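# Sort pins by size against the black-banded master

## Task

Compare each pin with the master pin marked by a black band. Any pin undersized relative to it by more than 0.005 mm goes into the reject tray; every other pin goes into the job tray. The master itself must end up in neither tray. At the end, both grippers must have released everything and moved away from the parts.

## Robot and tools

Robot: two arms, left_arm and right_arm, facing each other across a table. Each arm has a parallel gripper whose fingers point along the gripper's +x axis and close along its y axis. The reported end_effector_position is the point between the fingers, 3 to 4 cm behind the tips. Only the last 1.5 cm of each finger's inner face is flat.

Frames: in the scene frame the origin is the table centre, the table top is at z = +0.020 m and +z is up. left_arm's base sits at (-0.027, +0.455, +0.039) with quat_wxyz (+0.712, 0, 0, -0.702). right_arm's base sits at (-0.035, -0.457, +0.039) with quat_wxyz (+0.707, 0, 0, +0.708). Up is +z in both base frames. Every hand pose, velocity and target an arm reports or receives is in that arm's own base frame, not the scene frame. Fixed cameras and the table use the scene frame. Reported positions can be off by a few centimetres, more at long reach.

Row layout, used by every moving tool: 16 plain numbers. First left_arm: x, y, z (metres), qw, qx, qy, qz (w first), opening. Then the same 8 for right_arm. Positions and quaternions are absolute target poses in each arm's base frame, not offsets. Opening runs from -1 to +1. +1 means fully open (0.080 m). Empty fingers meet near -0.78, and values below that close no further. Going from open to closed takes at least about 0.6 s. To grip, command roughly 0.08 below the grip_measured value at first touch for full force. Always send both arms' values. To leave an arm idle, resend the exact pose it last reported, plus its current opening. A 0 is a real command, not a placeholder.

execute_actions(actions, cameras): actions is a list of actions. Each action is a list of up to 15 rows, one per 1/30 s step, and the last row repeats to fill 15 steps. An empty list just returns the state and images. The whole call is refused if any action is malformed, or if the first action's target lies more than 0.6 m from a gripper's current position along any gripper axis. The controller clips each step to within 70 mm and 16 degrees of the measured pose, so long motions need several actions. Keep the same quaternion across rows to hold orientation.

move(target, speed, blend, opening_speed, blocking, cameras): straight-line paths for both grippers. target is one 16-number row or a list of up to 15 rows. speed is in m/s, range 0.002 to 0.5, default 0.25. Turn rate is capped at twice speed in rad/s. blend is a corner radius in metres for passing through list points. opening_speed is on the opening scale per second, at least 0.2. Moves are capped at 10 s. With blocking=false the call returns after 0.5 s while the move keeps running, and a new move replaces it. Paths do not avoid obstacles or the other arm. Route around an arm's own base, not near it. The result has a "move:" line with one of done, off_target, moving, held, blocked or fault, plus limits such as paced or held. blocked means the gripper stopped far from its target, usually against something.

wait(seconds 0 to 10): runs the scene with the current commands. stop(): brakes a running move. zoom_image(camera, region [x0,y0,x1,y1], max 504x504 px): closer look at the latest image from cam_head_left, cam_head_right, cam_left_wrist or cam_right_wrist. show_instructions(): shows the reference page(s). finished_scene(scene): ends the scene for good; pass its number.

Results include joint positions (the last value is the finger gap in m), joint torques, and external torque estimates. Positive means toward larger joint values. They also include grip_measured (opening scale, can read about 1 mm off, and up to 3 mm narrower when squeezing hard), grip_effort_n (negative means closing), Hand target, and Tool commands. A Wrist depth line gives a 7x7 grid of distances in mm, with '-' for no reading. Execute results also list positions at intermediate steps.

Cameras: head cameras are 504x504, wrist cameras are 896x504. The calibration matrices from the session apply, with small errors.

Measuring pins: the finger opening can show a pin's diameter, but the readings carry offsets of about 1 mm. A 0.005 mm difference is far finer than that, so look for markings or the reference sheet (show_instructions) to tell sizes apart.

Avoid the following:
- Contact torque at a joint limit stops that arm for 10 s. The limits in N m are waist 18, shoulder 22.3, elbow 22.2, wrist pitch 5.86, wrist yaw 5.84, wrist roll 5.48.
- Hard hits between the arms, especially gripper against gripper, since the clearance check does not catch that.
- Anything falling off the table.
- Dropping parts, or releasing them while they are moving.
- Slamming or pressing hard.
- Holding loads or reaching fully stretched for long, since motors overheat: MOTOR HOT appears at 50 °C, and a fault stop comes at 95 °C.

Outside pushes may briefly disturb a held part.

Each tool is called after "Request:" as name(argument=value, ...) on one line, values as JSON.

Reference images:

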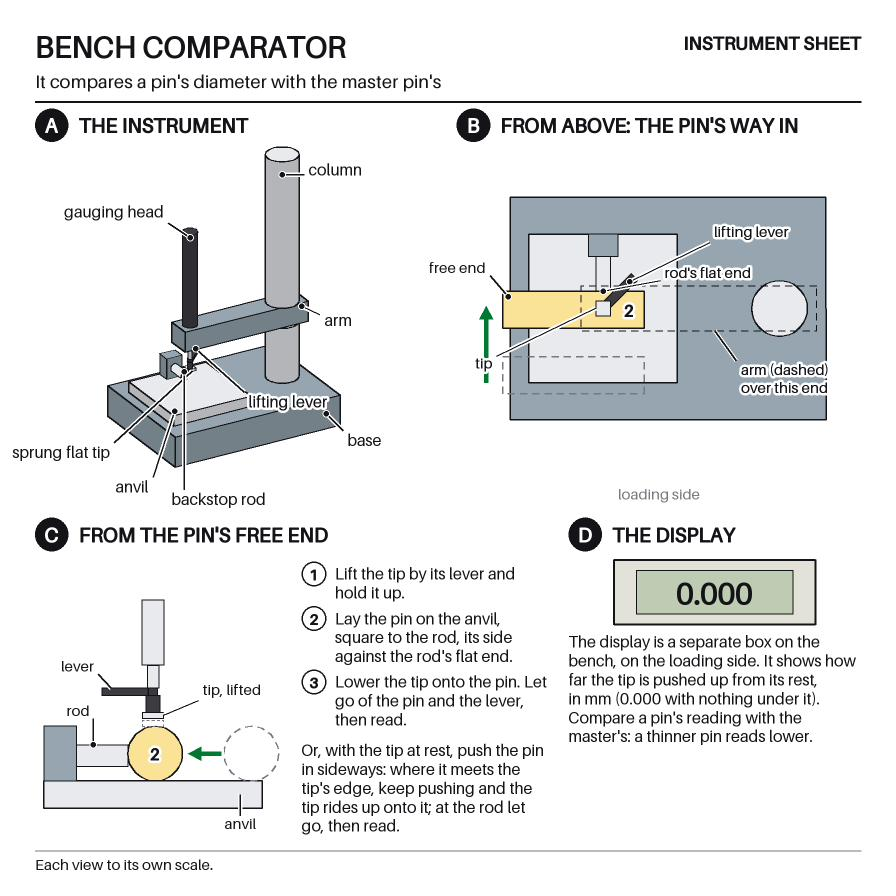

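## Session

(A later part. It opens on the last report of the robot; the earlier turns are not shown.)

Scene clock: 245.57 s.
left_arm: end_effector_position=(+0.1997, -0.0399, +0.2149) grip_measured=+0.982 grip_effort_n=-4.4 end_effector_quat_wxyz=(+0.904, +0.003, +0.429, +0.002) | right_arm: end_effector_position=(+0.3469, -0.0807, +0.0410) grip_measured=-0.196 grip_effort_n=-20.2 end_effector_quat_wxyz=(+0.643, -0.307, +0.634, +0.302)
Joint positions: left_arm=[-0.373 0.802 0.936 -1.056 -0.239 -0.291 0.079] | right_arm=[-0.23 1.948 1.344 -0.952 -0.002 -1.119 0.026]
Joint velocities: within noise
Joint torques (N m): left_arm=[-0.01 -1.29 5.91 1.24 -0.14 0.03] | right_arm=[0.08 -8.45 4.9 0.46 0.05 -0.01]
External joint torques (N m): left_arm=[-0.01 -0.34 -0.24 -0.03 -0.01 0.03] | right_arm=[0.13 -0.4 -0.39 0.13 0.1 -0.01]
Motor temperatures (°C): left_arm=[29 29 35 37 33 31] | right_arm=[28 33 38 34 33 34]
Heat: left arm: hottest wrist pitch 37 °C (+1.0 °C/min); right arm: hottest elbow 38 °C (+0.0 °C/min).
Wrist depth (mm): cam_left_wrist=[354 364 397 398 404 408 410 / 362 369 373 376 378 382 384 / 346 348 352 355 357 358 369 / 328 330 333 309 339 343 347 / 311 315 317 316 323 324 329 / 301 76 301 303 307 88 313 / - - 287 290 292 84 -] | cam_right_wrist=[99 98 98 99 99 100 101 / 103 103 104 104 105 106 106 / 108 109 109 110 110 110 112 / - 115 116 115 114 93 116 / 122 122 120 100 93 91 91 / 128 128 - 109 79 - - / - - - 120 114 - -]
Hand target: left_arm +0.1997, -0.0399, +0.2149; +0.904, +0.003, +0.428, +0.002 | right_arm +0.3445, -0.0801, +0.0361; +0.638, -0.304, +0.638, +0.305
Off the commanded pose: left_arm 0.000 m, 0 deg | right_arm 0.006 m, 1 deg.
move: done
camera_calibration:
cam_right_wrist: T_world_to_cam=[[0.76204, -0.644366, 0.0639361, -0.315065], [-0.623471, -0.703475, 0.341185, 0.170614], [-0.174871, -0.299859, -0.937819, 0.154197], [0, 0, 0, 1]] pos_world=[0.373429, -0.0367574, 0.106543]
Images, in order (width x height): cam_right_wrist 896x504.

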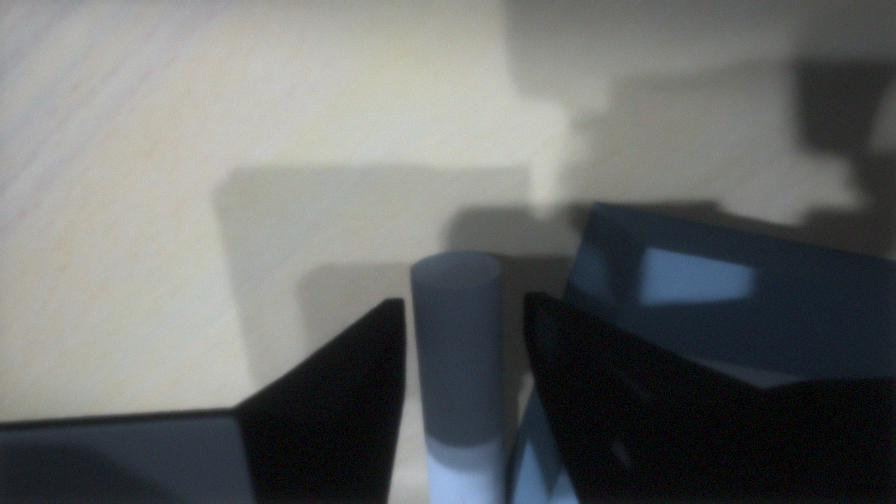

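Request:
move(target=[[0.1997,-0.0399,0.2149,0.904,0.003,0.428,0.002,0.982,0.3445,-0.0802,0.036,0.6382,-0.3044,0.6382,0.3044,-0.65],[0.1997,-0.0399,0.2149,0.904,0.003,0.428,0.002,0.982,0.3065,-0.0302,0.037,0.6382,-0.3044,0.6382,0.3044,-0.65],[0.1997,-0.0399,0.2149,0.904,0.003,0.428,0.002,0.982,0.3065,-0.0302,0.037,0.6382,-0.3044,0.6382,0.3044,0.0],[0.1997,-0.0399,0.2149,0.904,0.003,0.428,0.002,0.982,0.3065,-0.0302,0.12,0.6382,-0.3044,0.6382,0.3044,0.4]], speed=[0.05,0.05,0.05,0.12], opening_speed=1.0, cameras=["cam_right_wrist"])

Scene clock: 255.47 s.
left_arm: end_effector_position=(+0.1997, -0.0399, +0.2149) grip_measured=+0.982 grip_effort_n=-4.4 end_effector_quat_wxyz=(+0.904, +0.003, +0.429, +0.002) | right_arm: end_effector_position=(+0.3045, -0.0312, +0.1154) grip_measured=+0.396 grip_effort_n=14.2 end_effector_quat_wxyz=(+0.633, -0.303, +0.643, +0.307)
Joint positions: left_arm=[-0.373 0.802 0.936 -1.056 -0.239 -0.291 0.079] | right_arm=[-0.101 1.72 1.356 -1.222 0.003 -0.992 0.053]
Joint velocities: within noise
Joint torques (N m): left_arm=[0 -1.29 5.91 1.24 -0.14 0.03] | right_arm=[0.21 -8.9 7.03 0.15 -0.13 0.12]
External joint torques (N m): left_arm=[-0.01 -0.33 -0.22 -0.02 0 0.03] | right_arm=[0.21 -2.27 1.51 -0.13 -0.09 0.12]
Motor temperatures (°C): left_arm=[29 29 35 37 33 31] | right_arm=[28 35 37 33 33 34]
Heat: left arm: hottest wrist pitch 37 °C (+1.0 °C/min); right arm: hottest elbow 37 °C (-1.0 °C/min).
Wrist depth (mm): cam_left_wrist=[353 365 396 398 405 408 408 / 362 370 374 375 376 381 384 / 346 349 352 356 356 359 369 / 329 330 333 309 340 343 346 / 311 316 318 316 324 324 329 / 300 76 300 303 307 88 313 / - - 286 290 291 84 -] | cam_right_wrist=[167 156 167 167 168 168 168 / 177 171 177 177 177 177 178 / 187 182 187 183 187 184 186 / 198 199 199 197 200 172 165 / 212 209 207 210 207 167 165 / 223 - 97 228 226 - - / - - 238 246 247 - -]
Hand target: left_arm +0.1997, -0.0399, +0.2149; +0.904, +0.003, +0.428, +0.002 | right_arm +0.3064, -0.0302, +0.1199; +0.638, -0.304, +0.638, +0.304
Off the commanded pose: left_arm 0.000 m, 0 deg | right_arm 0.005 m, 1 deg.
move: done
camera_calibration:
cam_right_wrist: T_world_to_cam=[[0.764857, -0.642903, 0.0408515, -0.253798], [-0.611433, -0.704525, 0.360269, 0.147784], [-0.202837, -0.300532, -0.931954, 0.239138], [0, 0, 0, 1]] pos_world=[0.332985, 0.0128189, 0.179992]
Images, in order (width x height): cam_right_wrist 896x504.

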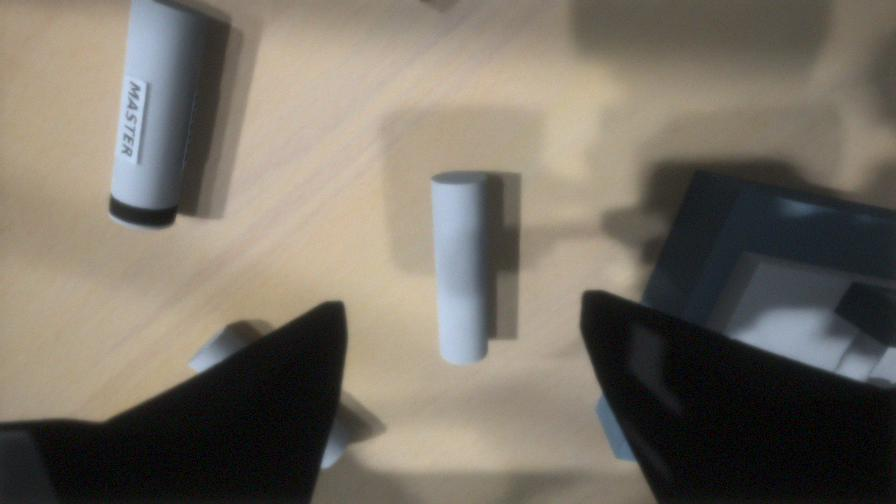

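Request:
move(target=[[0.1997,-0.0399,0.2149,0.904,0.003,0.428,0.002,0.982,0.26,-0.09,0.11,0.8146,-0.1853,0.3798,0.3973,0.4],[0.1997,-0.0399,0.2149,0.904,0.003,0.428,0.002,0.982,0.259,-0.0965,0.06,0.8146,-0.1853,0.3798,0.3973,0.4]], speed=0.2, blend=[0.01,0], cameras=["cam_right_wrist"])

Scene clock: 263.17 s.
left_arm: end_effector_position=(+0.1997, -0.0399, +0.2149) grip_measured=+0.982 grip_effort_n=-4.4 end_effector_quat_wxyz=(+0.904, +0.003, +0.429, +0.002) | right_arm: end_effector_position=(+0.2604, -0.0975, +0.0633) grip_measured=+0.396 grip_effort_n=14.2 end_effector_quat_wxyz=(+0.815, -0.191, +0.379, +0.395)
Joint positions: left_arm=[-0.373 0.802 0.936 -1.056 -0.239 -0.291 0.079] | right_arm=[-0.711 1.662 0.928 -0.865 -0.693 -1.633 0.053]
Joint velocities: within noise
Joint torques (N m): left_arm=[-0.02 -1.29 5.92 1.24 -0.14 0.03] | right_arm=[-0.22 -5.63 4.67 0.4 -0.56 -0.13]
External joint torques (N m): left_arm=[-0.01 -0.34 -0.21 -0.02 -0.01 0.03] | right_arm=[-0.19 -0.07 -0.23 0.16 -0.13 -0.13]
Motor temperatures (°C): left_arm=[29 29 35 37 33 31] | right_arm=[28 35 37 33 33 34]
Heat: left arm: hottest wrist pitch 37 °C (+1.0 °C/min); right arm: hottest elbow 37 °C (-1.0 °C/min).
Wrist depth (mm): cam_left_wrist=[353 365 395 400 405 408 409 / 362 369 374 376 376 383 384 / 347 348 353 357 357 359 370 / 327 330 334 308 340 343 346 / 311 316 317 316 324 324 328 / 300 76 301 304 307 88 313 / - - 287 289 291 84 -] | cam_right_wrist=[193 178 193 192 191 191 190 / 179 178 182 181 181 180 179 / 169 172 172 155 171 166 127 / 164 164 163 146 163 159 122 / 156 157 154 152 151 126 117 / - - 97 148 146 - - / - - 139 141 141 - -]
Hand target: left_arm +0.1997, -0.0399, +0.2149; +0.904, +0.003, +0.428, +0.002 | right_arm +0.2590, -0.0966, +0.0601; +0.815, -0.186, +0.380, +0.397
Off the commanded pose: left_arm 0.000 m, 0 deg | right_arm 0.004 m, 1 deg.
move: done
camera_calibration:
cam_right_wrist: T_world_to_cam=[[0.756774, -0.652526, 0.0387764, -0.259221], [-0.606785, -0.723312, -0.329594, 0.133512], [0.243116, 0.225899, -0.943326, 0.0976903], [0, 0, 0, 1]] pos_world=[0.253435, -0.0946459, 0.14621]
Images, in order (width x height): cam_right_wrist 896x504.

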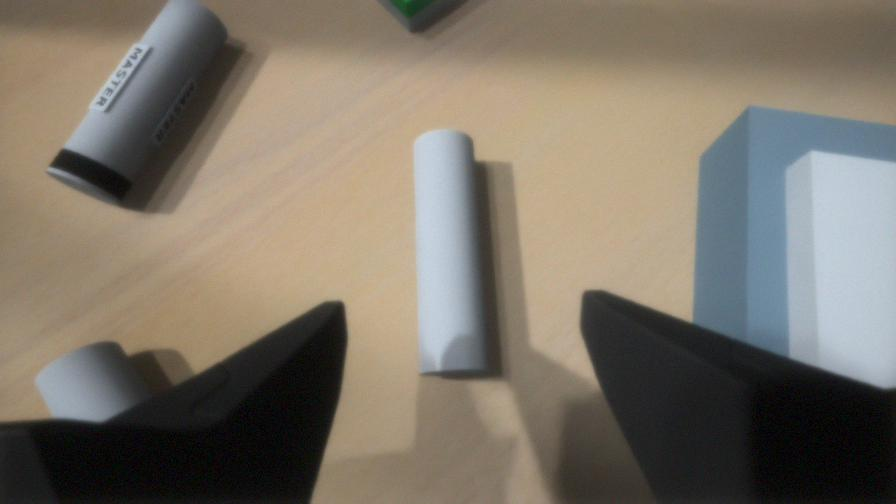

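Request:
move(target=[[0.1997,-0.0399,0.2149,0.904,0.003,0.428,0.002,0.982,0.263,-0.0922,0.0235,0.8146,-0.1853,0.3798,0.3973,0.3],[0.1997,-0.0399,0.2149,0.904,0.003,0.428,0.002,0.982,0.263,-0.0922,0.0235,0.8146,-0.1853,0.3798,0.3973,-0.7],[0.1997,-0.0399,0.2149,0.904,0.003,0.428,0.002,0.982,0.258,-0.09,0.10,0.8146,-0.1853,0.3798,0.3973,-0.7]], speed=[0.06,0.05,0.08], opening_speed=1.0, cameras=["cam_right_wrist"])

Scene clock: 274.87 s.
left_arm: end_effector_position=(+0.1997, -0.0399, +0.2149) grip_measured=+0.982 grip_effort_n=-4.4 end_effector_quat_wxyz=(+0.904, +0.003, +0.429, +0.002) | right_arm: end_effector_position=(+0.2553, -0.0878, +0.0929) grip_measured=-0.399 grip_effort_n=-83.5 end_effector_quat_wxyz=(+0.811, -0.176, +0.388, +0.402)
Joint positions: left_arm=[-0.373 0.802 0.936 -1.056 -0.239 -0.291 0.079] | right_arm=[-0.694 1.596 0.987 -1.014 -0.691 -1.611 0.017]
Joint velocities: within noise
Joint torques (N m): left_arm=[-0.01 -1.29 5.91 1.24 -0.14 0.03] | right_arm=[-0.22 -8.08 6.98 0.04 -0.66 -0.13]
External joint torques (N m): left_arm=[-0.01 -0.31 -0.27 -0.04 -0.01 0.03] | right_arm=[-0.22 -2.77 1.83 -0.16 -0.22 -0.13]
Motor temperatures (°C): left_arm=[29 29 35 37 33 31] | right_arm=[28 35 37 33 33 34]
Heat: left arm: hottest wrist pitch 37 °C (+1.0 °C/min); right arm: hottest elbow 37 °C (+0.0 °C/min).
Wrist depth (mm): cam_left_wrist=[353 366 396 399 404 407 411 / 363 368 375 374 378 383 383 / 347 349 353 356 357 359 370 / 327 331 334 308 341 343 347 / 312 315 317 317 325 325 329 / 300 76 300 303 306 88 312 / - - 287 289 292 84 -] | cam_right_wrist=[238 235 231 225 224 221 217 / 225 221 217 118 213 209 206 / 212 205 207 112 201 197 164 / 202 198 196 105 191 183 146 / 191 190 189 99 179 176 140 / 184 172 - 173 86 - - / - - - 168 - - -]
Hand target: left_arm +0.1997, -0.0399, +0.2149; +0.904, +0.003, +0.428, +0.002 | right_arm +0.2580, -0.0899, +0.0999; +0.815, -0.185, +0.380, +0.397
Off the commanded pose: left_arm 0.000 m, 0 deg | right_arm 0.008 m, 2 deg.
move: done
camera_calibration:
cam_right_wrist: T_world_to_cam=[[0.757479, -0.652859, 0.000910701, -0.246911], [-0.616803, -0.716101, -0.326731, 0.15006], [0.213962, 0.24693, -0.945117, 0.134152], [0, 0, 0, 1]] pos_world=[0.250884, -0.0868662, 0.176043]
Images, in order (width x height): cam_right_wrist 896x504.

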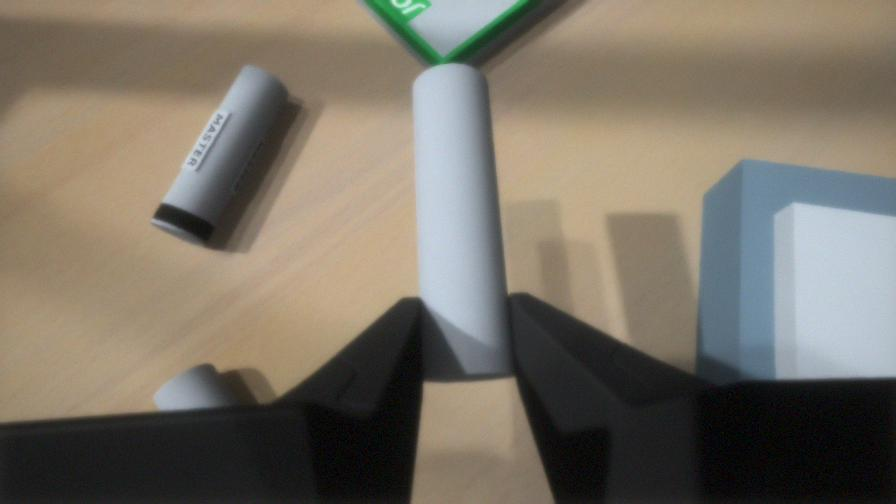

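Request:
move(target=[[0.1997,-0.0399,0.2149,0.904,0.003,0.428,0.002,0.982,0.25,-0.06,0.135,0.9063,0,0.4226,0,-0.7],[0.1997,-0.0399,0.2149,0.904,0.003,0.428,0.002,0.982,0.25,-0.09,0.135,0.8093,0.1902,0.3774,-0.4079,-0.7],[0.1997,-0.0399,0.2149,0.904,0.003,0.428,0.002,0.982,0.275,-0.115,0.130,0.8093,0.1902,0.3774,-0.4079,-0.7],[0.1997,-0.0399,0.2149,0.904,0.003,0.428,0.002,0.982,0.3075,-0.1231,0.095,0.8093,0.1902,0.3774,-0.4079,-0.7]], speed=[0.17,0.17,0.12,0.1], blend=[0.01,0.01,0.01,0], cameras=["cam_right_wrist"])

Scene clock: 289.13 s.
left_arm: end_effector_position=(+0.1997, -0.0399, +0.2149) grip_measured=+0.982 grip_effort_n=-4.4 end_effector_quat_wxyz=(+0.904, +0.003, +0.429, +0.002) | right_arm: end_effector_position=(+0.3019, -0.1208, +0.0890) grip_measured=-0.399 grip_effort_n=-83.5 end_effector_quat_wxyz=(+0.805, +0.189, +0.387, -0.408)
Joint positions: left_arm=[-0.373 0.802 0.936 -1.056 -0.239 -0.291 0.079] | right_arm=[-0.177 1.438 0.787 -0.393 0.453 0.627 0.017]
Joint velocities: within noise
Joint torques (N m): left_arm=[0 -1.29 5.91 1.24 -0.14 0.03] | right_arm=[-0.21 -5.67 8.25 1.32 0.38 -0.12]
External joint torques (N m): left_arm=[0 -0.34 -0.2 -0.02 0 0.02] | right_arm=[-0.28 -0.69 2.26 0.23 0.12 -0.13]
Motor temperatures (°C): left_arm=[29 29 35 37 33 31] | right_arm=[28 35 39 33 33 34]
Heat: left arm: hottest wrist pitch 37 °C (+0.0 °C/min); right arm: hottest elbow 39 °C (+1.0 °C/min).
Wrist depth (mm): cam_left_wrist=[355 364 395 399 407 407 410 / 362 368 373 375 377 383 384 / 345 349 351 356 357 359 370 / 327 330 333 308 341 342 346 / 311 315 317 316 325 325 328 / 300 76 300 303 306 88 313 / - - 287 289 291 84 -] | cam_right_wrist=[201 201 83 177 218 222 225 / 192 190 95 119 207 211 155 / 183 135 145 114 196 198 154 / 175 141 140 106 187 191 152 / 168 141 137 99 150 182 151 / 163 165 - 166 86 - - / - - - 162 - - -]
Hand target: left_arm +0.1997, -0.0399, +0.2149; +0.904, +0.003, +0.428, +0.002 | right_arm +0.3073, -0.1230, +0.0950; +0.809, +0.190, +0.377, -0.408
Off the commanded pose: left_arm 0.000 m, 0 deg | right_arm 0.008 m, 1 deg.
move: done
camera_calibration:
cam_right_wrist: T_world_to_cam=[[-0.830034, -0.556379, 0.0385631, 0.183884], [-0.538086, 0.780723, -0.317702, 0.310185], [0.146656, -0.284454, -0.947406, 0.0849417], [0, 0, 0, 1]] pos_world=[0.307079, -0.115697, 0.17193]
Images, in order (width x height): cam_right_wrist 896x504.

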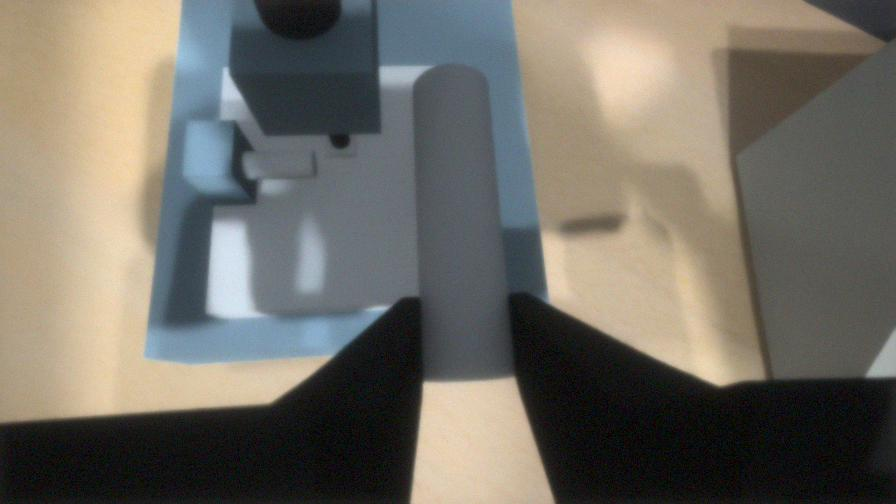

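Request:
move(target=[[0.1997,-0.0399,0.2149,0.904,0.003,0.428,0.002,0.982,0.3040,-0.1220,0.067,0.8093,0.1902,0.3774,-0.4079,-0.7],[0.1997,-0.0399,0.2149,0.904,0.003,0.428,0.002,0.982,0.3040,-0.1220,0.0645,0.8093,0.1902,0.3774,-0.4079,-0.7],[0.1997,-0.0399,0.2149,0.904,0.003,0.428,0.002,0.982,0.3325,-0.1010,0.065,0.8093,0.1902,0.3774,-0.4079,-0.7]], speed=[0.05,0.03,0.03], cameras=["cam_right_wrist"])

Request:
zoom_image(camera="cam_right_wrist", region=[200, 0, 600, 350])

Scene clock: 295.33 s.
left_arm: end_effector_position=(+0.1997, -0.0399, +0.2149) grip_measured=+0.982 grip_effort_n=-4.4 end_effector_quat_wxyz=(+0.904, +0.003, +0.429, +0.002) | right_arm: end_effector_position=(+0.3290, -0.1060, +0.0693) grip_measured=-0.399 grip_effort_n=-83.5 end_effector_quat_wxyz=(+0.809, +0.189, +0.370, -0.416)
Joint positions: left_arm=[-0.373 0.802 0.936 -1.056 -0.239 -0.291 0.079] | right_arm=[-0.095 1.574 0.813 -0.294 0.517 0.713 0.017]
Joint velocities: within noise
Joint torques (N m): left_arm=[-0.01 -1.3 5.91 1.24 -0.14 0.03] | right_arm=[0.86 -4.75 6.77 0.96 -0.19 0.12]
External joint torques (N m): left_arm=[0 -0.39 -0.2 -0.03 -0.01 0.02] | right_arm=[0.86 0.93 1.09 -0.1 -0.49 0.12]
Motor temperatures (°C): left_arm=[29 29 36 37 33 31] | right_arm=[28 35 39 34 33 34]
Heat: left arm: hottest wrist pitch 37 °C (+0.0 °C/min); right arm: hottest elbow 39 °C (+1.0 °C/min).
Wrist depth (mm): cam_left_wrist=[353 365 395 399 404 406 409 / 363 368 373 375 376 383 384 / 346 349 353 356 356 358 371 / 328 331 333 308 339 344 346 / 311 316 317 316 324 325 329 / 301 76 301 303 305 88 312 / - - 287 289 291 84 -] | cam_right_wrist=[188 190 156 - 164 206 208 / 177 179 136 110 151 193 196 / 168 170 121 111 136 182 182 / 161 161 124 105 128 172 174 / 153 154 119 99 104 162 166 / - - - 149 86 - - / - - - 144 - - -]
Hand target: left_arm +0.1997, -0.0399, +0.2149; +0.904, +0.003, +0.428, +0.002 | right_arm +0.3324, -0.1009, +0.0651; +0.809, +0.190, +0.377, -0.408
Off the commanded pose: left_arm 0.000 m, 0 deg | right_arm 0.007 m, 1 deg.
move: done
camera_calibration:
cam_right_wrist: T_world_to_cam=[[-0.839511, -0.542599, 0.0284194, 0.220612], [-0.517154, 0.78191, -0.348093, 0.302289], [0.166654, -0.306925, -0.937029, 0.0567859], [0, 0, 0, 1]] pos_world=[0.332073, -0.0992296, 0.152165]
Images, in order (width x height): cam_right_wrist 896x504.

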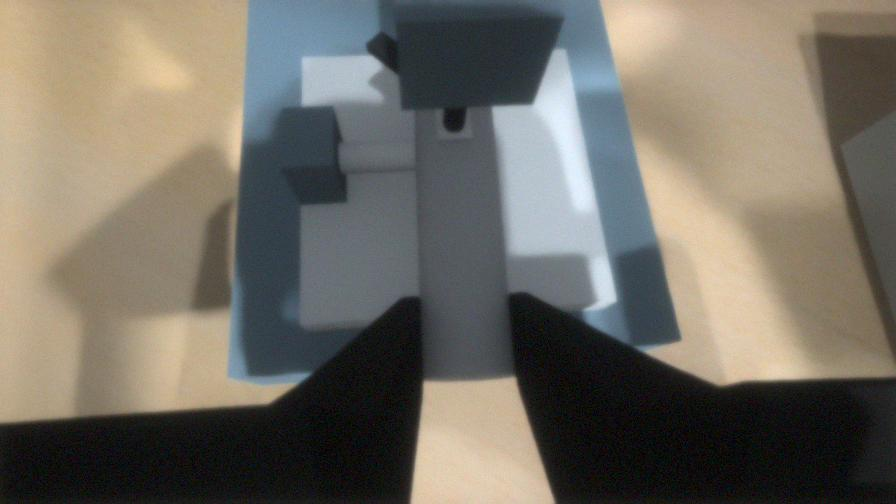

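Scaled by 1.260 from the camera's 896x504 image, which has a finer 1280x720 frame.

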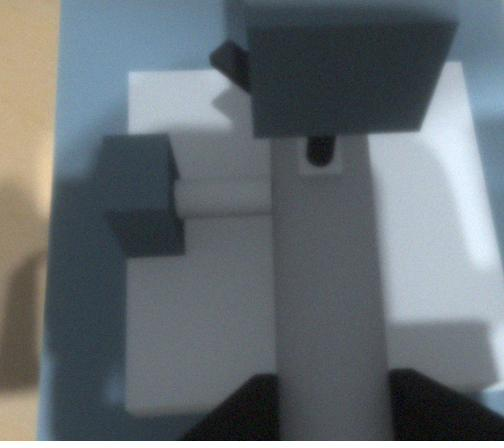

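Seated. Release and read.

Request:
move(target=[[0.1997,-0.0399,0.2149,0.904,0.003,0.428,0.002,0.982,0.3298,-0.1026,0.0665,0.8093,0.1902,0.3774,-0.4079,-0.7],[0.1997,-0.0399,0.2149,0.904,0.003,0.428,0.002,0.982,0.3298,-0.1026,0.0665,0.8093,0.1902,0.3774,-0.4079,0.25],[0.1997,-0.0399,0.2149,0.904,0.003,0.428,0.002,0.982,0.3092,-0.0761,0.1080,0.8093,0.1902,0.3774,-0.4079,0.25],[0.1997,-0.0399,0.2149,0.904,0.003,0.428,0.002,0.982,0.195,-0.15,0.16,0.8093,0.1902,0.3774,-0.4079,0.25]], speed=[0.03,0.05,0.06,0.2], blend=[0,0,0.01,0], opening_speed=1.0, cameras=["cam_right_wrist"])

Request:
zoom_image(camera="cam_right_wrist", region=[580, 190, 750, 280])

Scene clock: 304.13 s.
left_arm: end_effector_position=(+0.1997, -0.0399, +0.2149) grip_measured=+0.982 grip_effort_n=-4.4 end_effector_quat_wxyz=(+0.904, +0.003, +0.429, +0.002) | right_arm: end_effector_position=(+0.1963, -0.1503, +0.1598) grip_measured=+0.246 grip_effort_n=14.2 end_effector_quat_wxyz=(+0.809, +0.191, +0.378, -0.409)
Joint positions: left_arm=[-0.373 0.802 0.936 -1.056 -0.239 -0.291 0.079] | right_arm=[-0.481 0.94 0.751 -0.737 0.286 0.358 0.046]
Joint velocities: within noise
Joint torques (N m): left_arm=[-0.01 -1.3 5.92 1.24 -0.14 0.03] | right_arm=[-0.21 -3.65 6.68 1 0.07 -0.13]
External joint torques (N m): left_arm=[0.01 -0.36 -0.16 0 -0.01 0.03] | right_arm=[-0.22 -1.57 0.15 -0.24 -0.09 -0.13]
Motor temperatures (°C): left_arm=[29 29 36 37 33 31] | right_arm=[28 35 40 34 33 34]
Heat: left arm: hottest wrist pitch 37 °C (+0.0 °C/min); right arm: hottest elbow 40 °C (+2.0 °C/min).
Wrist depth (mm): cam_left_wrist=[353 366 396 399 405 406 408 / 362 369 374 376 377 383 384 / 345 349 352 356 357 359 369 / 327 330 332 308 341 343 346 / 310 316 316 316 324 325 329 / 301 76 300 302 306 88 313 / - - 286 290 291 84 -] | cam_right_wrist=[171 255 297 305 173 - - / 164 249 282 289 173 174 175 / 211 222 267 271 185 186 189 / 215 217 255 259 199 199 252 / 239 242 238 248 102 211 253 / 235 - 99 238 94 - - / - - 224 229 231 - -]
Hand target: left_arm +0.1997, -0.0399, +0.2149; +0.904, +0.003, +0.428, +0.002 | right_arm +0.1950, -0.1500, +0.1600; +0.809, +0.190, +0.377, -0.408
Off the commanded pose: left_arm 0.000 m, 0 deg | right_arm 0.001 m, 0 deg.
move: done
camera_calibration:
cam_right_wrist: T_world_to_cam=[[-0.832377, -0.55351, 0.027826, 0.0796457], [-0.529994, 0.780326, -0.33196, 0.299547], [0.16203, -0.291064, -0.942883, 0.1544], [0, 0, 0, 1]] pos_world=[0.200036, -0.144719, 0.242802]
Images, in order (width x height): cam_right_wrist 896x504.

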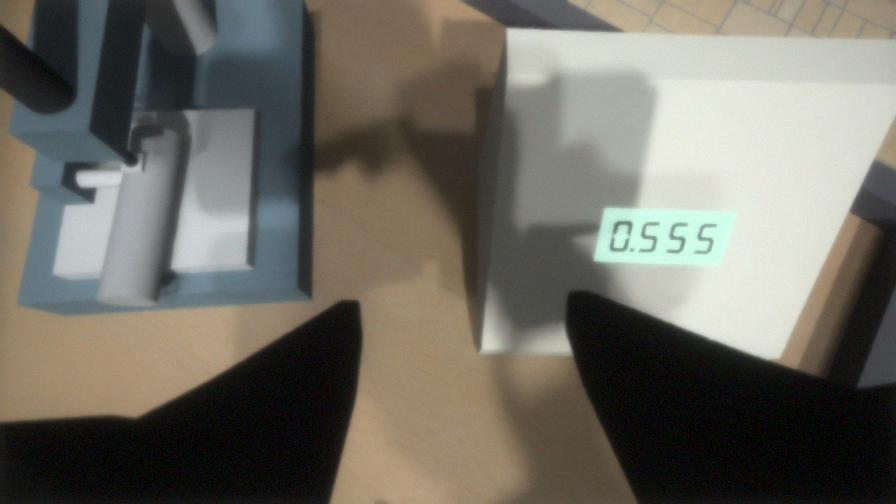

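Scaled by 2.965 from the camera's 896x504 image, which has a finer 1280x720 frame.

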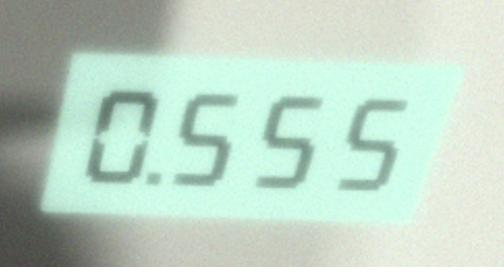

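Request:
move(target=[[0.1997,-0.0399,0.2149,0.904,0.003,0.428,0.002,0.982,0.3092,-0.0761,0.1080,0.8093,0.1902,0.3774,-0.4079,0.25],[0.1997,-0.0399,0.2149,0.904,0.003,0.428,0.002,0.982,0.3280,-0.1046,0.0700,0.8093,0.1902,0.3774,-0.4079,0.25],[0.1997,-0.0399,0.2149,0.904,0.003,0.428,0.002,0.982,0.3262,-0.1058,0.0632,0.8093,0.1902,0.3774,-0.4079,0.25],[0.1997,-0.0399,0.2149,0.904,0.003,0.428,0.002,0.982,0.3262,-0.1058,0.0632,0.8093,0.1902,0.3774,-0.4079,-0.7],[0.1997,-0.0399,0.2149,0.904,0.003,0.428,0.002,0.982,0.2980,-0.1265,0.067,0.8093,0.1902,0.3774,-0.4079,-0.7],[0.1997,-0.0399,0.2149,0.904,0.003,0.428,0.002,0.982,0.294,-0.121,0.12,0.8093,0.1902,0.3774,-0.4079,-0.7]], speed=[0.2,0.1,0.05,0.05,0.06,0.1], opening_speed=1.0, cameras=["cam_right_wrist"])

Request:
move(target=[[0.1997,-0.0399,0.2149,0.904,0.003,0.428,0.002,0.982,0.25,-0.06,0.13,0.8093,0.1902,0.3774,-0.4079,-0.7],[0.1997,-0.0399,0.2149,0.904,0.003,0.428,0.002,0.982,0.29,0.11,0.13,0.9063,0,0.4226,0,-0.7],[0.1997,-0.0399,0.2149,0.904,0.003,0.428,0.002,0.982,0.362,0.25,0.095,0.9063,0,0.4226,0,-0.7]], speed=[0.12,0.17,0.15], blend=[0.02,0.03,0], cameras=["cam_right_wrist"])

Scene clock: 319.07 s.
left_arm: end_effector_position=(+0.1997, -0.0399, +0.2149) grip_measured=+0.982 grip_effort_n=-4.4 end_effector_quat_wxyz=(+0.904, +0.003, +0.429, +0.002) | right_arm: end_effector_position=(+0.2895, -0.1200, +0.1088) grip_measured=-0.394 grip_effort_n=-83.5 end_effector_quat_wxyz=(+0.802, +0.187, +0.394, -0.407)
Joint positions: left_arm=[-0.373 0.802 0.936 -1.056 -0.239 -0.291 0.079] | right_arm=[-0.184 1.364 0.818 -0.509 0.447 0.619 0.017]
Joint velocities: within noise
Joint torques (N m): left_arm=[-0.01 -1.29 5.91 1.24 -0.14 0.03] | right_arm=[0.22 -7.36 8.43 1.04 0.56 0.14]
External joint torques (N m): left_arm=[-0.02 -0.38 -0.18 -0.02 0 0.03] | right_arm=[0.24 -2.79 2.31 -0.02 0.29 0.14]
Motor temperatures (°C): left_arm=[29 29 36 37 33 31] | right_arm=[28 34 39 34 33 34]
Heat: left arm: hottest wrist pitch 37 °C (+0.0 °C/min); right arm: hottest elbow 39 °C (+2.0 °C/min).
Wrist depth (mm): cam_left_wrist=[354 365 395 399 405 407 409 / 362 369 373 375 377 384 384 / 345 348 352 356 358 359 370 / 327 331 333 308 340 343 346 / 311 315 318 316 323 325 328 / 301 76 300 303 306 88 314 / - - 287 290 292 84 -] | cam_right_wrist=[220 220 106 201 240 246 144 / 210 182 116 116 229 234 143 / 201 167 166 111 219 204 142 / 193 163 159 103 209 202 147 / 186 162 163 97 200 200 157 / 180 184 - 186 86 - - / - - - 181 - - -]
Hand target: left_arm +0.1997, -0.0399, +0.2149; +0.904, +0.003, +0.428, +0.002 | right_arm +0.2938, -0.1210, +0.1199; +0.809, +0.190, +0.377, -0.408
Off the commanded pose: left_arm 0.000 m, 0 deg | right_arm 0.012 m, 2 deg.
move: off_target (right_arm)
camera_calibration:
cam_right_wrist: T_world_to_cam=[[-0.82788, -0.558754, 0.0490806, 0.171223], [-0.544989, 0.780605, -0.30601, 0.309902], [0.132672, -0.280088, -0.950762, 0.110699], [0, 0, 0, 1]] pos_world=[0.295959, -0.115234, 0.191678]
Images, in order (width x height): cam_right_wrist 896x504.

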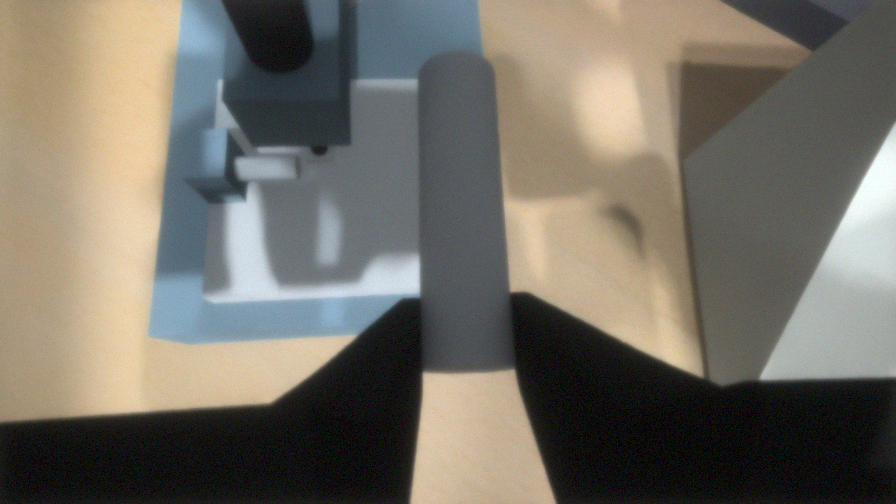

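Scene clock: 324.13 s.
left_arm: end_effector_position=(+0.1997, -0.0399, +0.2149) grip_measured=+0.982 grip_effort_n=-4.4 end_effector_quat_wxyz=(+0.904, +0.003, +0.429, +0.002) | right_arm: end_effector_position=(+0.3579, +0.2472, +0.0902) grip_measured=-0.394 grip_effort_n=-83.5 end_effector_quat_wxyz=(+0.903, -0.005, +0.430, +0.001)
Joint positions: left_arm=[-0.373 0.802 0.936 -1.056 -0.239 -0.291 0.079] | right_arm=[0.755 1.847 1.232 -0.423 0.448 0.621 0.017]
Joint velocities: within noise
Joint torques (N m): left_arm=[-0.01 -1.29 5.91 1.24 -0.14 0.03] | right_arm=[0.05 -9.14 8.35 1.07 0.56 0.14]
External joint torques (N m): left_arm=[0 -0.33 -0.25 -0.03 -0.01 0.03] | right_arm=[0 -1.07 2.34 -0.01 0.31 0.14]
Motor temperatures (°C): left_arm=[29 29 36 37 33 31] | right_arm=[28 34 40 35 33 34]
Heat: left arm: hottest wrist pitch 37 °C (+0.0 °C/min); right arm: hottest elbow 40 °C (+3.0 °C/min).
Wrist depth (mm): cam_left_wrist=[353 365 395 398 405 401 410 / 362 369 372 376 378 382 383 / 347 349 353 356 357 358 370 / 327 330 332 308 341 343 347 / 311 316 317 316 325 325 328 / 301 76 301 303 306 88 313 / - - 288 288 292 84 -] | cam_right_wrist=[156 198 200 204 207 211 213 / 148 189 191 116 198 200 206 / 168 180 181 109 188 191 196 / 171 173 173 103 180 179 187 / 163 165 166 97 172 175 178 / 158 160 - 160 86 - - / - - - 156 - - -]
Hand target: left_arm +0.1997, -0.0399, +0.2149; +0.904, +0.003, +0.428, +0.002 | right_arm +0.3620, +0.2499, +0.0951; +0.906, +0.000, +0.422, +0.000
Off the commanded pose: left_arm 0.000 m, 0 deg | right_arm 0.007 m, 1 deg.
move: done
camera_calibration:
cam_right_wrist: T_world_to_cam=[[-0.0416781, -0.998508, 0.0352787, 0.262423], [-0.947259, 0.0282605, -0.319219, 0.385953], [0.317746, -0.0467225, -0.947024, 0.0624744], [0, 0, 0, 1]] pos_world=[0.356684, 0.254044, 0.17311]
Images, in order (width x height): cam_right_wrist 896x504.

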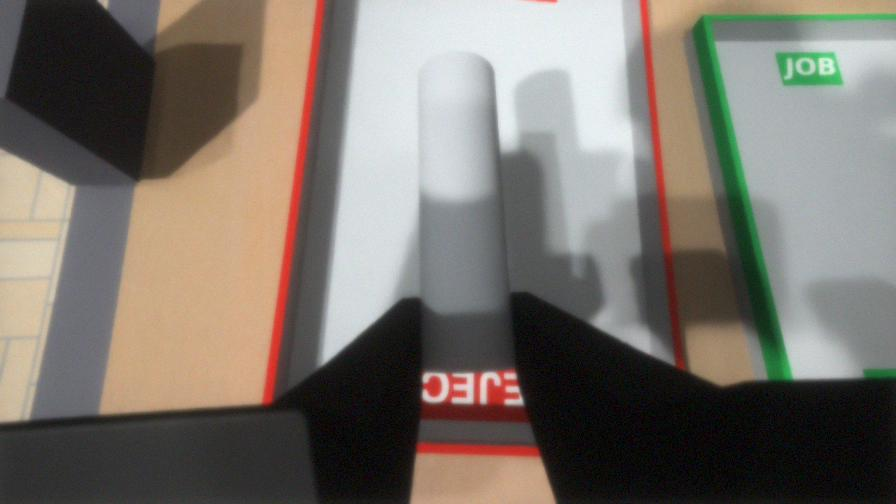

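Request:
move(target=[[0.1997,-0.0399,0.2149,0.904,0.003,0.428,0.002,0.982,0.362,0.257,0.042,0.9063,0,0.4226,0,-0.7],[0.1997,-0.0399,0.2149,0.904,0.003,0.428,0.002,0.982,0.362,0.257,0.037,0.9063,0,0.4226,0,-0.7]], speed=[0.08,0.03], cameras=["cam_right_wrist"])

Scene clock: 331.50 s.
left_arm: end_effector_position=(+0.1997, -0.0399, +0.2149) grip_measured=+0.982 grip_effort_n=-4.4 end_effector_quat_wxyz=(+0.904, +0.003, +0.429, +0.002) | right_arm: end_effector_position=(+0.3621, +0.2571, +0.0392) grip_measured=-0.394 grip_effort_n=-83.5 end_effector_quat_wxyz=(+0.906, +0.000, +0.424, +0.003)
Joint positions: left_arm=[-0.373 0.802 0.936 -1.056 -0.239 -0.291 0.079] | right_arm=[0.768 1.963 1.159 -0.222 0.457 0.635 0.017]
Joint velocities: within noise
Joint torques (N m): left_arm=[-0.01 -1.29 5.91 1.24 -0.14 0.03] | right_arm=[0.18 -9.33 5.75 1.33 0.5 0.13]
External joint torques (N m): left_arm=[-0.01 -0.32 -0.23 -0.02 0 0.02] | right_arm=[0.24 -0.9 0.17 0.24 0.24 0.13]
Motor temperatures (°C): left_arm=[29 29 36 37 33 31] | right_arm=[28 35 40 35 33 34]
Heat: left arm: hottest wrist pitch 37 °C (+0.0 °C/min); right arm: hottest elbow 40 °C (+3.0 °C/min).
Wrist depth (mm): cam_left_wrist=[354 365 396 399 405 400 410 / 361 369 373 375 376 381 384 / 345 348 352 356 357 359 370 / 327 331 333 308 340 344 346 / 312 315 317 317 324 325 327 / 301 76 301 303 307 88 313 / - - 286 289 292 84 -] | cam_right_wrist=[138 142 142 145 147 148 150 / 131 136 134 116 139 141 144 / 127 128 127 110 132 134 137 / 121 123 122 103 125 128 130 / 116 117 114 97 120 122 124 / 112 113 - 112 86 - - / - - - 109 81 - -]
Hand target: left_arm +0.1997, -0.0399, +0.2149; +0.904, +0.003, +0.428, +0.002 | right_arm +0.3620, +0.2571, +0.0371; +0.906, +0.000, +0.423, +0.000
Off the commanded pose: left_arm 0.000 m, 0 deg | right_arm 0.002 m, 0 deg.
move: done
camera_calibration:
cam_right_wrist: T_world_to_cam=[[-0.044285, -0.998729, 0.0240578, 0.275731], [-0.942902, 0.0338279, -0.331348, 0.370827], [0.330113, -0.0373579, -0.943202, 0.00626855], [0, 0, 0, 1]] pos_world=[0.359795, 0.263071, 0.122152]
Images, in order (width x height): cam_right_wrist 896x504.

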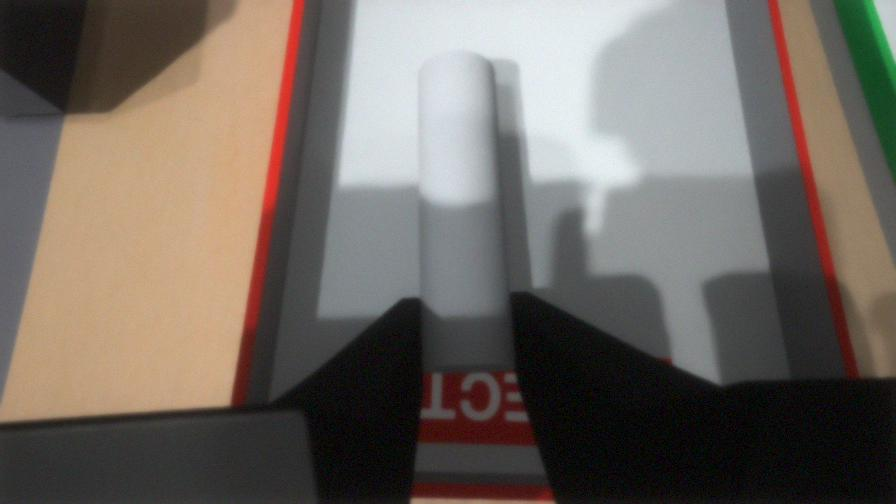

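Request:
move(target=[[0.1997,-0.0399,0.2149,0.904,0.003,0.428,0.002,0.982,0.362,0.257,0.034,0.9063,0,0.4226,0,-0.7]], speed=[0.03], cameras=["cam_right_wrist"])

Scene clock: 335.57 s.
left_arm: end_effector_position=(+0.1997, -0.0399, +0.2149) grip_measured=+0.982 grip_effort_n=-4.4 end_effector_quat_wxyz=(+0.904, +0.003, +0.429, +0.002) | right_arm: end_effector_position=(+0.3626, +0.2574, +0.0377) grip_measured=-0.394 grip_effort_n=-83.5 end_effector_quat_wxyz=(+0.907, +0.002, +0.422, +0.003)
Joint positions: left_arm=[-0.373 0.802 0.936 -1.056 -0.239 -0.291 0.079] | right_arm=[0.768 1.967 1.155 -0.21 0.458 0.635 0.017]
Joint velocities: within noise
Joint torques (N m): left_arm=[0 -1.3 5.91 1.24 -0.14 0.03] | right_arm=[0.18 -9.04 5.56 1.3 0.47 0.12]
External joint torques (N m): left_arm=[-0.01 -0.29 -0.3 -0.04 0 0.03] | right_arm=[0.19 -0.56 0 0.2 0.2 0.12]
Motor temperatures (°C): left_arm=[29 29 36 37 33 31] | right_arm=[28 36 39 35 33 34]
Heat: left arm: hottest wrist pitch 37 °C (+0.0 °C/min); right arm: hottest elbow 39 °C (+2.0 °C/min).
Wrist depth (mm): cam_left_wrist=[353 364 395 400 404 401 408 / 363 369 373 375 377 381 386 / 346 349 352 357 357 359 370 / 328 330 333 308 340 344 346 / 311 315 317 316 325 324 329 / 301 76 300 303 306 88 313 / - - 287 290 292 84 -] | cam_right_wrist=[138 142 141 144 146 146 150 / 131 135 133 115 139 140 142 / 127 128 126 110 131 133 134 / 121 122 121 103 124 126 126 / 116 117 113 97 119 121 119 / 112 112 - 111 86 - - / - - - 108 88 - -]
Hand target: left_arm +0.1997, -0.0399, +0.2149; +0.904, +0.003, +0.428, +0.002 | right_arm +0.3619, +0.2570, +0.0339; +0.906, +0.000, +0.423, +0.000
Off the commanded pose: left_arm 0.000 m, 0 deg | right_arm 0.004 m, 0 deg.
move: done
camera_calibration:
cam_right_wrist: T_world_to_cam=[[-0.0449636, -0.998753, 0.0216855, 0.276425], [-0.94165, 0.0351244, -0.334757, 0.370156], [0.333578, -0.035472, -0.942055, 0.0029042], [0, 0, 0, 1]] pos_world=[0.360017, 0.263182, 0.120654]
Images, in order (width x height): cam_right_wrist 896x504.

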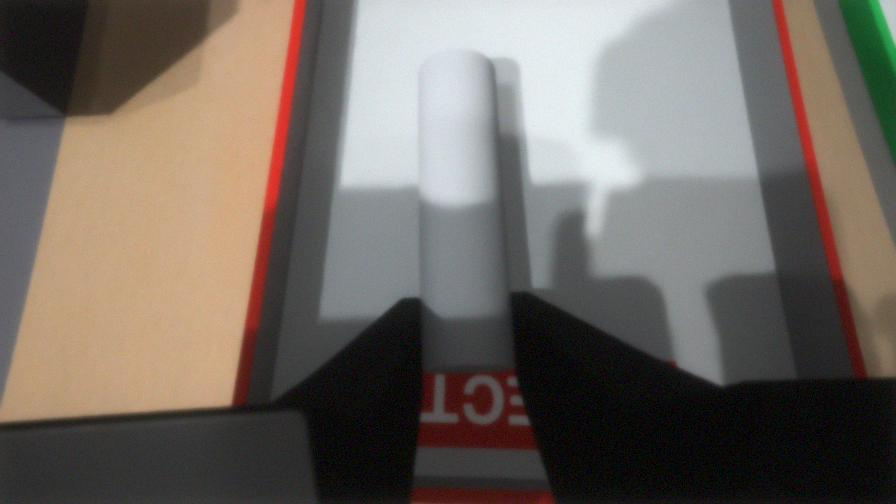

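Request:
move(target=[[0.1997,-0.0399,0.2149,0.904,0.003,0.428,0.002,0.982,0.362,0.257,0.031,0.9063,0,0.4226,0,-0.7]], speed=[0.03], cameras=["cam_right_wrist"])

Scene clock: 338.70 s.
left_arm: end_effector_position=(+0.1997, -0.0399, +0.2149) grip_measured=+0.982 grip_effort_n=-4.4 end_effector_quat_wxyz=(+0.904, +0.003, +0.429, +0.002) | right_arm: end_effector_position=(+0.3632, +0.2576, +0.0365) grip_measured=-0.394 grip_effort_n=-83.5 end_effector_quat_wxyz=(+0.908, +0.003, +0.420, +0.003)
Joint positions: left_arm=[-0.373 0.802 0.936 -1.056 -0.239 -0.291 0.079] | right_arm=[0.768 1.97 1.151 -0.199 0.46 0.635 0.017]
Joint velocities: within noise
Joint torques (N m): left_arm=[-0.01 -1.29 5.91 1.24 -0.14 0.03] | right_arm=[0.18 -8.73 5.46 1.26 0.4 0.13]
External joint torques (N m): left_arm=[-0.01 -0.34 -0.23 -0.02 0 0.03] | right_arm=[0.07 -0.39 0 0.18 0.15 0.13]
Motor temperatures (°C): left_arm=[29 29 36 37 33 31] | right_arm=[28 37 39 35 33 34]
Heat: left arm: hottest wrist pitch 37 °C (+0.0 °C/min); right arm: hottest elbow 39 °C (+1.0 °C/min).
Wrist depth (mm): cam_left_wrist=[353 364 396 399 405 401 410 / 363 368 373 376 377 383 386 / 346 349 353 356 356 358 370 / 327 330 332 308 340 343 346 / 312 315 317 315 326 325 328 / 302 76 300 303 306 88 314 / - - 287 290 292 84 -] | cam_right_wrist=[138 141 140 143 145 146 145 / 131 134 133 115 137 139 141 / 127 127 125 110 130 132 135 / 120 122 120 104 123 125 127 / 115 116 114 97 118 120 119 / 111 112 - 110 86 - - / - - - 107 88 - -]
Hand target: left_arm +0.1997, -0.0399, +0.2149; +0.904, +0.003, +0.428, +0.002 | right_arm +0.3619, +0.2569, +0.0311; +0.906, +0.000, +0.423, +0.000
Off the commanded pose: left_arm 0.000 m, 0 deg | right_arm 0.006 m, 1 deg.
move: done
camera_calibration:
cam_right_wrist: T_world_to_cam=[[-0.0460518, -0.998749, 0.0194778, 0.277197], [-0.940124, 0.0367404, -0.338846, 0.369507], [0.337706, -0.033916, -0.94064, -0.000387407], [0, 0, 0, 1]] pos_world=[0.360279, 0.263261, 0.119442]
Images, in order (width x height): cam_right_wrist 896x504.

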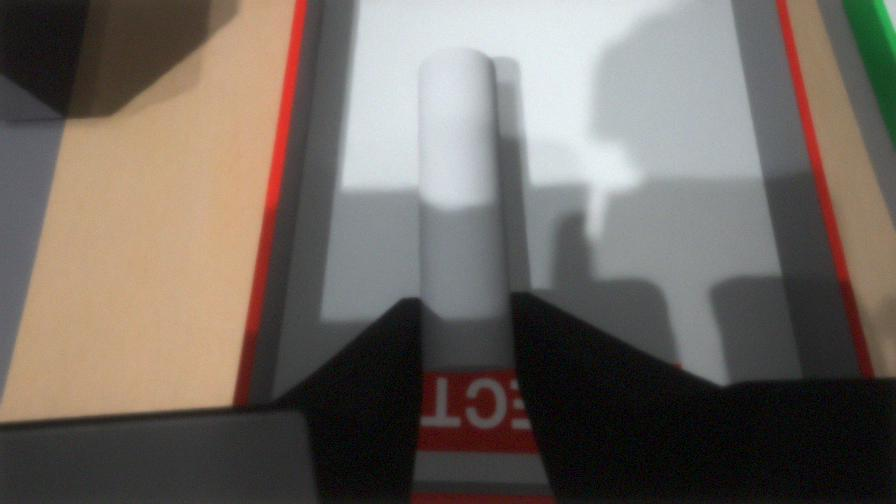

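Request:
move(target=[[0.1997,-0.0399,0.2149,0.904,0.003,0.428,0.002,0.982,0.362,0.257,0.0345,0.9063,0,0.4226,0,-0.7],[0.1997,-0.0399,0.2149,0.904,0.003,0.428,0.002,0.982,0.362,0.257,0.0345,0.9063,0,0.4226,0,-0.15],[0.1997,-0.0399,0.2149,0.904,0.003,0.428,0.002,0.982,0.338,0.256,0.080,0.9063,0,0.4226,0,-0.1],[0.1997,-0.0399,0.2149,0.904,0.003,0.428,0.002,0.982,0.27,0.12,0.14,0.9063,0,0.4226,0,0.4],[0.1997,-0.0399,0.2149,0.904,0.003,0.428,0.002,0.982,0.188,0.03,0.10,0.6465,0.2962,0.3014,-0.6352,0.4]], speed=[0.03,0.05,0.08,0.2,0.2], blend=[0,0,0.01,0.02,0], opening_speed=1.0, cameras=["cam_right_wrist","cam_head_left"])

Scene clock: 355.43 s.
left_arm: end_effector_position=(+0.1997, -0.0399, +0.2149) grip_measured=+0.982 grip_effort_n=-4.4 end_effector_quat_wxyz=(+0.904, +0.003, +0.429, +0.002) | right_arm: end_effector_position=(+0.1867, +0.0294, +0.0999) grip_measured=+0.397 grip_effort_n=13.7 end_effector_quat_wxyz=(+0.649, +0.296, +0.302, -0.633)
Joint positions: left_arm=[-0.373 0.802 0.936 -1.056 -0.239 -0.291 0.079] | right_arm=[0.6 1.556 0.948 -1.391 0.57 2.274 0.053]
Joint velocities: within noise
Joint torques (N m): left_arm=[-0.01 -1.3 5.92 1.24 -0.14 0.03] | right_arm=[-0.22 -4.46 5.85 -0.42 0.27 0.15]
External joint torques (N m): left_arm=[-0.02 -0.32 -0.25 -0.04 0 0.03] | right_arm=[-0.22 -0.08 1.35 -0.01 -0.07 0.15]
Motor temperatures (°C): left_arm=[29 29 36 37 33 31] | right_arm=[28 37 39 35 33 34]
Heat: left arm: hottest wrist pitch 37 °C (+0.0 °C/min); right arm: hottest elbow 39 °C (+0.0 °C/min).
Wrist depth (mm): cam_left_wrist=[352 365 396 400 405 404 410 / 362 370 373 376 378 385 384 / 345 347 351 356 356 358 370 / 328 331 334 307 340 344 346 / 310 315 317 316 324 324 328 / 301 76 300 303 307 88 313 / - - 286 289 291 84 -] | cam_right_wrist=[198 221 247 250 254 250 235 / 214 227 231 235 238 238 219 / 212 215 217 218 224 225 207 / 201 203 206 207 210 213 197 / 191 194 193 194 194 202 192 / 185 - 97 187 186 - - / - - 155 178 179 - -]
Hand target: left_arm +0.1997, -0.0399, +0.2149; +0.904, +0.003, +0.428, +0.002 | right_arm +0.1880, +0.0300, +0.1000; +0.647, +0.296, +0.301, -0.635
Off the commanded pose: left_arm 0.000 m, 0 deg | right_arm 0.001 m, 0 deg.
move: done; blend cut to 0 m at target 3, 0 m at target 4; target 3's new opening was sent with right_arm's hand 0.009 m and 1 deg from that target
camera_calibration:
cam_right_wrist: T_world_to_cam=[[-0.999371, 0.0242355, 0.0259029, 0.187214], [0.0142181, 0.942667, -0.333432, 0.0280507], [-0.0324987, -0.332854, -0.942418, 0.189254], [0, 0, 0, 1]] pos_world=[0.192848, 0.0320144, 0.18286]
Images, in order (width x height): cam_head_left 504x504, cam_right_wrist 896x504.

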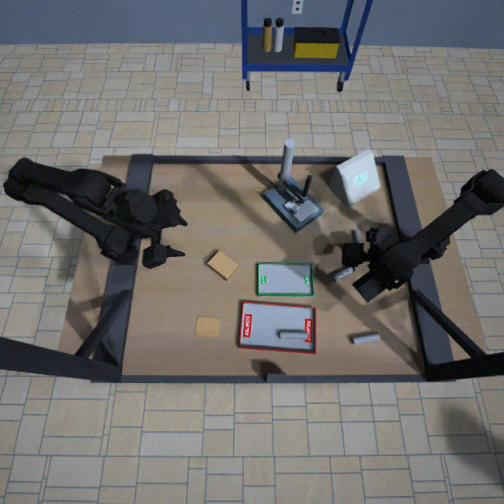

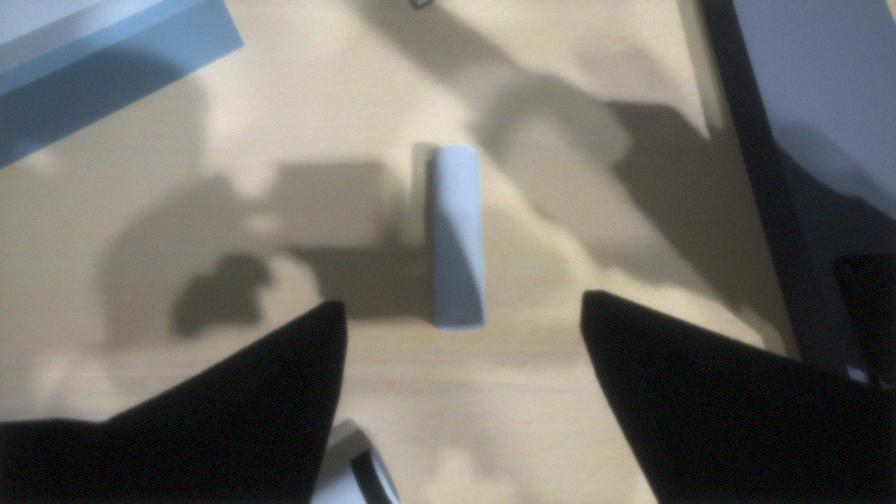

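Request:
move(target=[[0.1997,-0.0399,0.2149,0.904,0.003,0.428,0.002,0.982,0.182,0.004,0.05,0.6409,0.2988,0.2988,-0.6409,0.3],[0.1997,-0.0399,0.2149,0.904,0.003,0.428,0.002,0.982,0.1815,-0.001,0.024,0.6409,0.2988,0.2988,-0.6409,0.3]], speed=[0.12,0.05], blend=[0.005,0], cameras=["cam_right_wrist"])

Scene clock: 366.90 s.
left_arm: end_effector_position=(+0.1997, -0.0399, +0.2149) grip_measured=+0.982 grip_effort_n=-4.4 end_effector_quat_wxyz=(+0.904, +0.003, +0.429, +0.002) | right_arm: end_effector_position=(+0.1834, +0.0011, +0.0258) grip_measured=+0.304 grip_effort_n=-19.3 end_effector_quat_wxyz=(+0.641, +0.306, +0.298, -0.638)
Joint positions: left_arm=[-0.373 0.802 0.936 -1.056 -0.239 -0.291 0.079] | right_arm=[0.488 1.633 0.698 -0.995 0.601 2.177 0.049]
Joint velocities: within noise
Joint torques (N m): left_arm=[-0.02 -1.3 5.91 1.24 -0.14 0.03] | right_arm=[-0.22 -4.25 3.52 -0.05 0.51 -0.14]
External joint torques (N m): left_arm=[-0.01 -0.35 -0.22 -0.02 -0.01 0.03] | right_arm=[-0.22 0.03 -0.31 0.24 0.14 -0.14]
Motor temperatures (°C): left_arm=[29 29 36 37 33 31] | right_arm=[28 36 40 34 33 34]
Heat: left arm: hottest wrist pitch 37 °C (+0.0 °C/min); right arm: hottest elbow 40 °C (+0.0 °C/min).
Wrist depth (mm): cam_left_wrist=[352 365 396 398 405 402 410 / 362 368 373 376 378 383 385 / 345 349 352 356 357 359 371 / 326 330 334 308 340 344 346 / 311 315 317 316 324 325 328 / 301 76 301 303 307 88 313 / - - 286 290 291 84 -] | cam_right_wrist=[150 151 153 155 156 158 159 / 141 142 144 141 147 148 149 / 133 134 135 118 138 140 141 / 126 127 128 112 130 132 133 / 120 121 122 104 107 125 126 / - - 80 115 116 - - / - - 109 111 112 - -]
Hand target: left_arm +0.1997, -0.0399, +0.2149; +0.904, +0.003, +0.428, +0.002 | right_arm +0.1815, -0.0009, +0.0240; +0.641, +0.299, +0.299, -0.641
Off the commanded pose: left_arm 0.000 m, 0 deg | right_arm 0.003 m, 1 deg.
move: done
camera_calibration:
cam_right_wrist: T_world_to_cam=[[-0.998643, 0.0496565, 0.0156927, 0.186553], [0.0418885, 0.944964, -0.32448, 0.0247727], [-0.0309416, -0.323383, -0.945762, 0.109673], [0, 0, 0, 1]] pos_world=[0.188656, 0.00279335, 0.108835]
Images, in order (width x height): cam_right_wrist 896x504.

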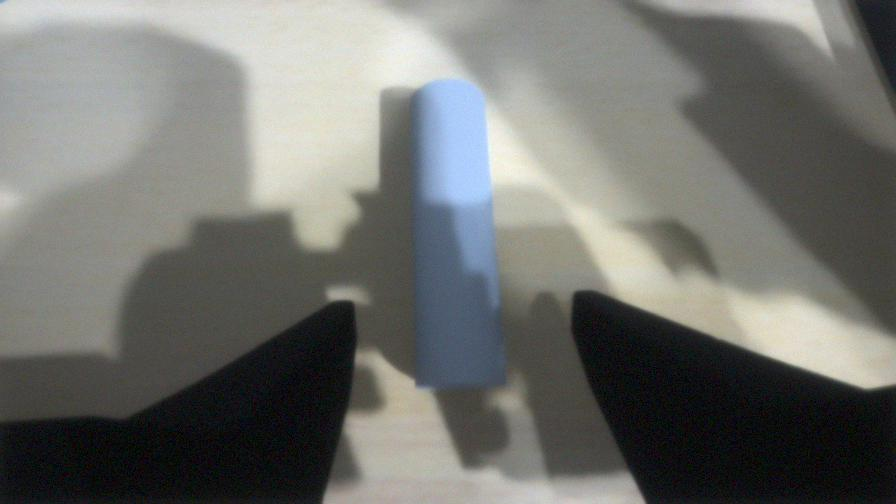

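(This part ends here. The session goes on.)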